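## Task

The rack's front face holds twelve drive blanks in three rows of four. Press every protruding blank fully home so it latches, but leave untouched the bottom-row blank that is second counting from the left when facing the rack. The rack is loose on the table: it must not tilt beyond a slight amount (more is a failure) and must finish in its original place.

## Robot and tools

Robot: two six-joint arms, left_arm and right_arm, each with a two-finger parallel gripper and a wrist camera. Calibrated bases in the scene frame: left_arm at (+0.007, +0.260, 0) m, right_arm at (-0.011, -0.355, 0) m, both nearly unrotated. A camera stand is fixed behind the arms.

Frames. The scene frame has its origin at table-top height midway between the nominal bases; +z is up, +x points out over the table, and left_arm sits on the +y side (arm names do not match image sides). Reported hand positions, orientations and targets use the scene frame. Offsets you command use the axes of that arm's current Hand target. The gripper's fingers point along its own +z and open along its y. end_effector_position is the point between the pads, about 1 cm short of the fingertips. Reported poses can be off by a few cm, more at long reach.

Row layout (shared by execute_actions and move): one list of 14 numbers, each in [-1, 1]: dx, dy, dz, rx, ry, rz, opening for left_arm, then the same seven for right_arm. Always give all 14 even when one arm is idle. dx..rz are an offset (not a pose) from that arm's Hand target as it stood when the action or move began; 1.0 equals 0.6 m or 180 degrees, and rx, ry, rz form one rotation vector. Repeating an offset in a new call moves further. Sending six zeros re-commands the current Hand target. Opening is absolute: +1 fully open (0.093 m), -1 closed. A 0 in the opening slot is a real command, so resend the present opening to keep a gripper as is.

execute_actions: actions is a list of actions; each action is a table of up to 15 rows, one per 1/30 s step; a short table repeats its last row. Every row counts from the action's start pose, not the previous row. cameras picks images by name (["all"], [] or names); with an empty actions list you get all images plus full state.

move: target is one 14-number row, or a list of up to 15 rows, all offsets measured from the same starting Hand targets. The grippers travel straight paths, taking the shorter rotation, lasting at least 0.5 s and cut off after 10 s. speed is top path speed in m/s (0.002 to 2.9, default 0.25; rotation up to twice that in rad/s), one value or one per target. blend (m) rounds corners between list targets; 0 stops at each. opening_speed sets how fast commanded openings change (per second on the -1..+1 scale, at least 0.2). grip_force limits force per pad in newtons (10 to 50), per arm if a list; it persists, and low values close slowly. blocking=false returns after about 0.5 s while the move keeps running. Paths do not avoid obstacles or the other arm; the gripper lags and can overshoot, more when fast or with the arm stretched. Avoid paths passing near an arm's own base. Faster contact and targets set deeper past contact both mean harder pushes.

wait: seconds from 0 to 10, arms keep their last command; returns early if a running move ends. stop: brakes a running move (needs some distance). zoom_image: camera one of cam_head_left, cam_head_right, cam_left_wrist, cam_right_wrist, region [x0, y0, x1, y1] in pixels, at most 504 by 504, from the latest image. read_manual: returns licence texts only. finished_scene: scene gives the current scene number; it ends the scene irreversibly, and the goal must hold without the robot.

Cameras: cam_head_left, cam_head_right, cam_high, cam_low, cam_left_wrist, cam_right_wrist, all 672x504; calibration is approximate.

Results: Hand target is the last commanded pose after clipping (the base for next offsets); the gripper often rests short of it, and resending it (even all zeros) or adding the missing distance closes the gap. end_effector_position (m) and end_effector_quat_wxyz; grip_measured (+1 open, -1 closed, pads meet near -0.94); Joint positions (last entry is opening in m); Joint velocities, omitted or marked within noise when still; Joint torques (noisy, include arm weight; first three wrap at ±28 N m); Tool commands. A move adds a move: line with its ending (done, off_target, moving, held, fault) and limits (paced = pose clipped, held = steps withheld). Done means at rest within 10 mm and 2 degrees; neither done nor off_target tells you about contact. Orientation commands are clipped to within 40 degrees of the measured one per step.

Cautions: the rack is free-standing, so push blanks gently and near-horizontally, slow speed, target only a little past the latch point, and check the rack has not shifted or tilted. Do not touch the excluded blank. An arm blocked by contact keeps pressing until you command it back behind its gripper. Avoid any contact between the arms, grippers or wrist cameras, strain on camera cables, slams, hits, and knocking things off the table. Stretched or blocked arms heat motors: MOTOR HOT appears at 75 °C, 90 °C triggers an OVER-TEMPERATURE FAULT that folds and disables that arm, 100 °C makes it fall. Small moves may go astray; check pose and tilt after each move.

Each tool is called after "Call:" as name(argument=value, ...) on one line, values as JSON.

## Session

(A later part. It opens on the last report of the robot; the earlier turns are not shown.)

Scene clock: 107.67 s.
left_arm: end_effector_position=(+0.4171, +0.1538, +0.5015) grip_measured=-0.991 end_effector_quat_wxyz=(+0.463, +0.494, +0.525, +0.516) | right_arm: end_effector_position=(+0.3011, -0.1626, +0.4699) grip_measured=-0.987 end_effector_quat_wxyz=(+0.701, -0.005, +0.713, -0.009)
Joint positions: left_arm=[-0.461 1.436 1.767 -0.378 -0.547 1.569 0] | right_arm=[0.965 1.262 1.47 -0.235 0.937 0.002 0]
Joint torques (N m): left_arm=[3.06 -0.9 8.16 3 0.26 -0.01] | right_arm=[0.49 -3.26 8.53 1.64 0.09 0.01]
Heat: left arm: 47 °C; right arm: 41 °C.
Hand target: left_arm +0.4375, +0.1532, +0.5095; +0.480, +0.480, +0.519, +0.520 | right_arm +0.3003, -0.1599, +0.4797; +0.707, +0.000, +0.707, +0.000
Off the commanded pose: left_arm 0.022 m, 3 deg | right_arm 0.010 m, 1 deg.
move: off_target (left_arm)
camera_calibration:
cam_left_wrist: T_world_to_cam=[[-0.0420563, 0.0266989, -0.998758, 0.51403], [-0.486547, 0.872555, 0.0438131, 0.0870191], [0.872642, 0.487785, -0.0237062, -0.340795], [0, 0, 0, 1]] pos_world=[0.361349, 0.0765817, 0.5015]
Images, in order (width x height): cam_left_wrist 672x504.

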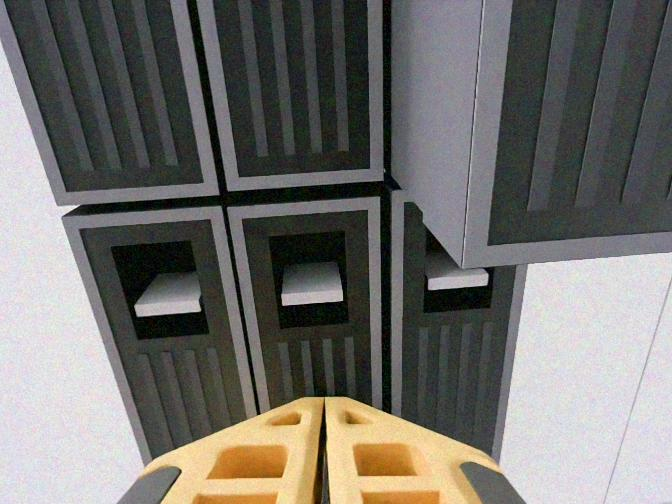

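Call:
move(target=[0,0,-0.04,0,0,0,-1,0,0,0,0,0,0,-1], speed=0.1)

Call:
move(target=[-0.13,0,-0.18,0,0,0,-1,0,0,0,0,0,0,-1], speed=0.15, cameras=["cam_left_wrist","cam_head_left","cam_high","cam_low"])

Call:
zoom_image(camera="cam_left_wrist", region=[120, 0, 480, 360])

Call:
zoom_image(camera="cam_high", region=[240, 0, 500, 130])

Scene clock: 112.20 s.
left_arm: end_effector_position=(+0.4157, +0.1536, +0.5018) grip_measured=-0.991 end_effector_quat_wxyz=(+0.463, +0.491, +0.526, +0.517) | right_arm: end_effector_position=(+0.3011, -0.1626, +0.4699) grip_measured=-0.987 end_effector_quat_wxyz=(+0.701, -0.005, +0.713, -0.009)
Joint positions: left_arm=[-0.467 1.431 1.76 -0.371 -0.557 1.569 0] | right_arm=[0.965 1.262 1.47 -0.235 0.937 0.002 0]
Joint torques (N m): left_arm=[-0.29 -7.02 4.81 2.71 -0.05 -0.04] | right_arm=[0.47 -3.37 8.42 1.62 0.11 -0.01]
Motor temperatures (°C): left_arm=[28 33 42 49 25 26 27] | right_arm=[25 31 41 34 28 27 26]
Heat: left arm: 49 °C; right arm: 41 °C.
Hand target: left_arm +0.4136, +0.1514, +0.5094; +0.480, +0.480, +0.519, +0.520 | right_arm +0.3003, -0.1599, +0.4797; +0.707, +0.000, +0.707, +0.000
Off the commanded pose: left_arm 0.008 m, 2 deg | right_arm 0.010 m, 1 deg.
move: done

Scene clock: 113.90 s.
left_arm: end_effector_position=(+0.3142, +0.0613, +0.5099) grip_measured=-0.991 end_effector_quat_wxyz=(+0.482, +0.485, +0.516, +0.516) | right_arm: end_effector_position=(+0.3011, -0.1626, +0.4699) grip_measured=-0.987 end_effector_quat_wxyz=(+0.701, -0.005, +0.713, -0.009)
Joint positions: left_arm=[-0.986 1.369 1.711 -0.347 -1.054 1.569 0] | right_arm=[0.965 1.262 1.47 -0.235 0.937 0.002 0]
Joint torques (N m): left_arm=[-0.03 -6.27 4.49 2.06 -0.24 -0.03] | right_arm=[0.55 -3.23 8.34 1.62 0.14 -0.03]
Heat: left arm: 49 °C; right arm: 41 °C.
Hand target: left_arm +0.3120, +0.0652, +0.5094; +0.480, +0.480, +0.519, +0.520 | right_arm +0.3003, -0.1599, +0.4797; +0.707, +0.000, +0.707, +0.000
Off the commanded pose: left_arm 0.004 m, 1 deg | right_arm 0.010 m, 1 deg.
move: done
camera_calibration:
cam_left_wrist: T_world_to_cam=[[-0.00357713, 0.0106829, -0.999937, 0.510033], [-0.4721, 0.881475, 0.0111061, 0.128974], [0.881538, 0.47211, 0.00189023, -0.220608], [0, 0, 0, 1]] pos_world=[0.257188, -0.0149848, 0.508985]
Images, in order (width x height): cam_head_left 672x504, cam_high 672x504, cam_low 672x504, cam_left_wrist 672x504.

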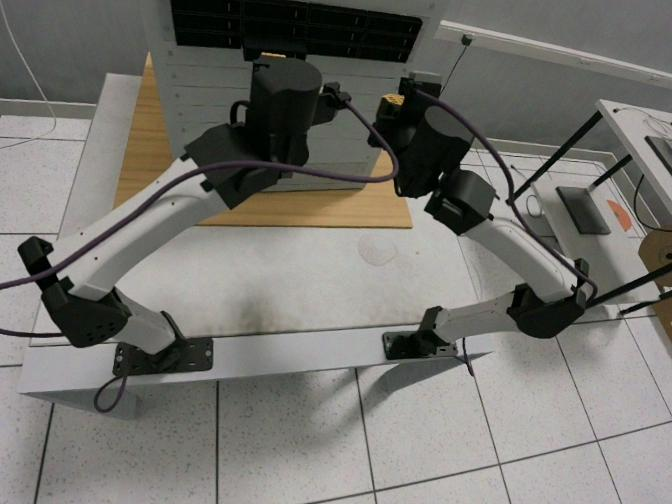

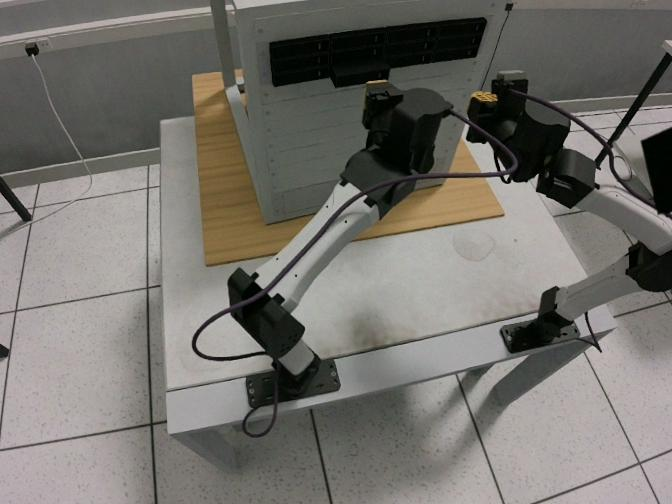

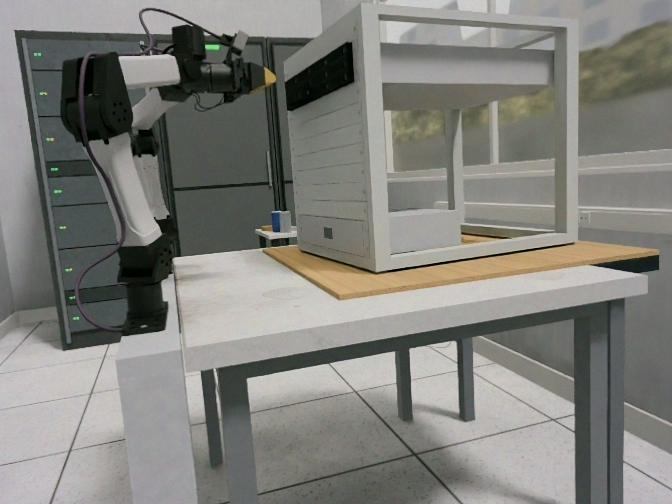

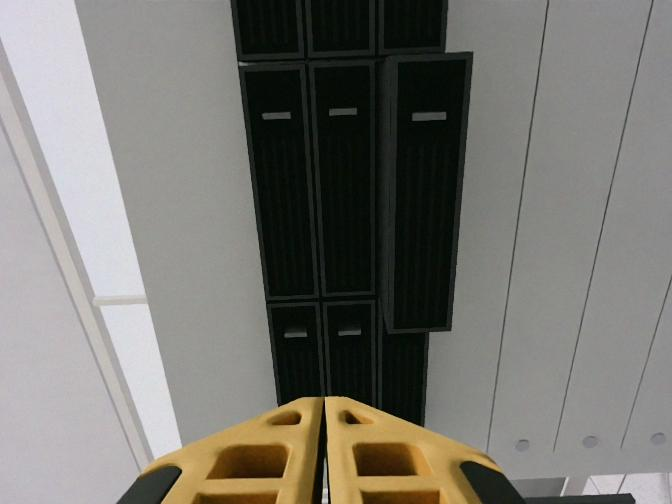

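Scaled by 1.400 from the camera's 672x504 image, which has a finer 960x720 frame.

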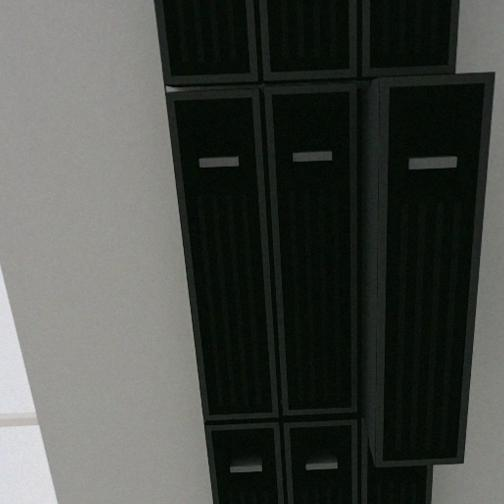

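Scaled by 1.938 from the camera's 672x504 image, which has a finer 960x720 frame.

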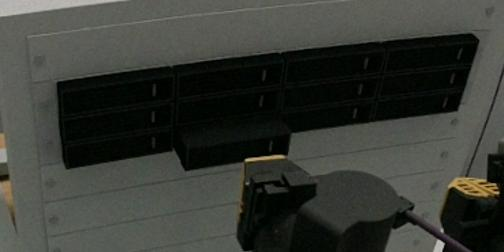

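Call:
finished_scene(scene=2)

The scene is finished: the task was done.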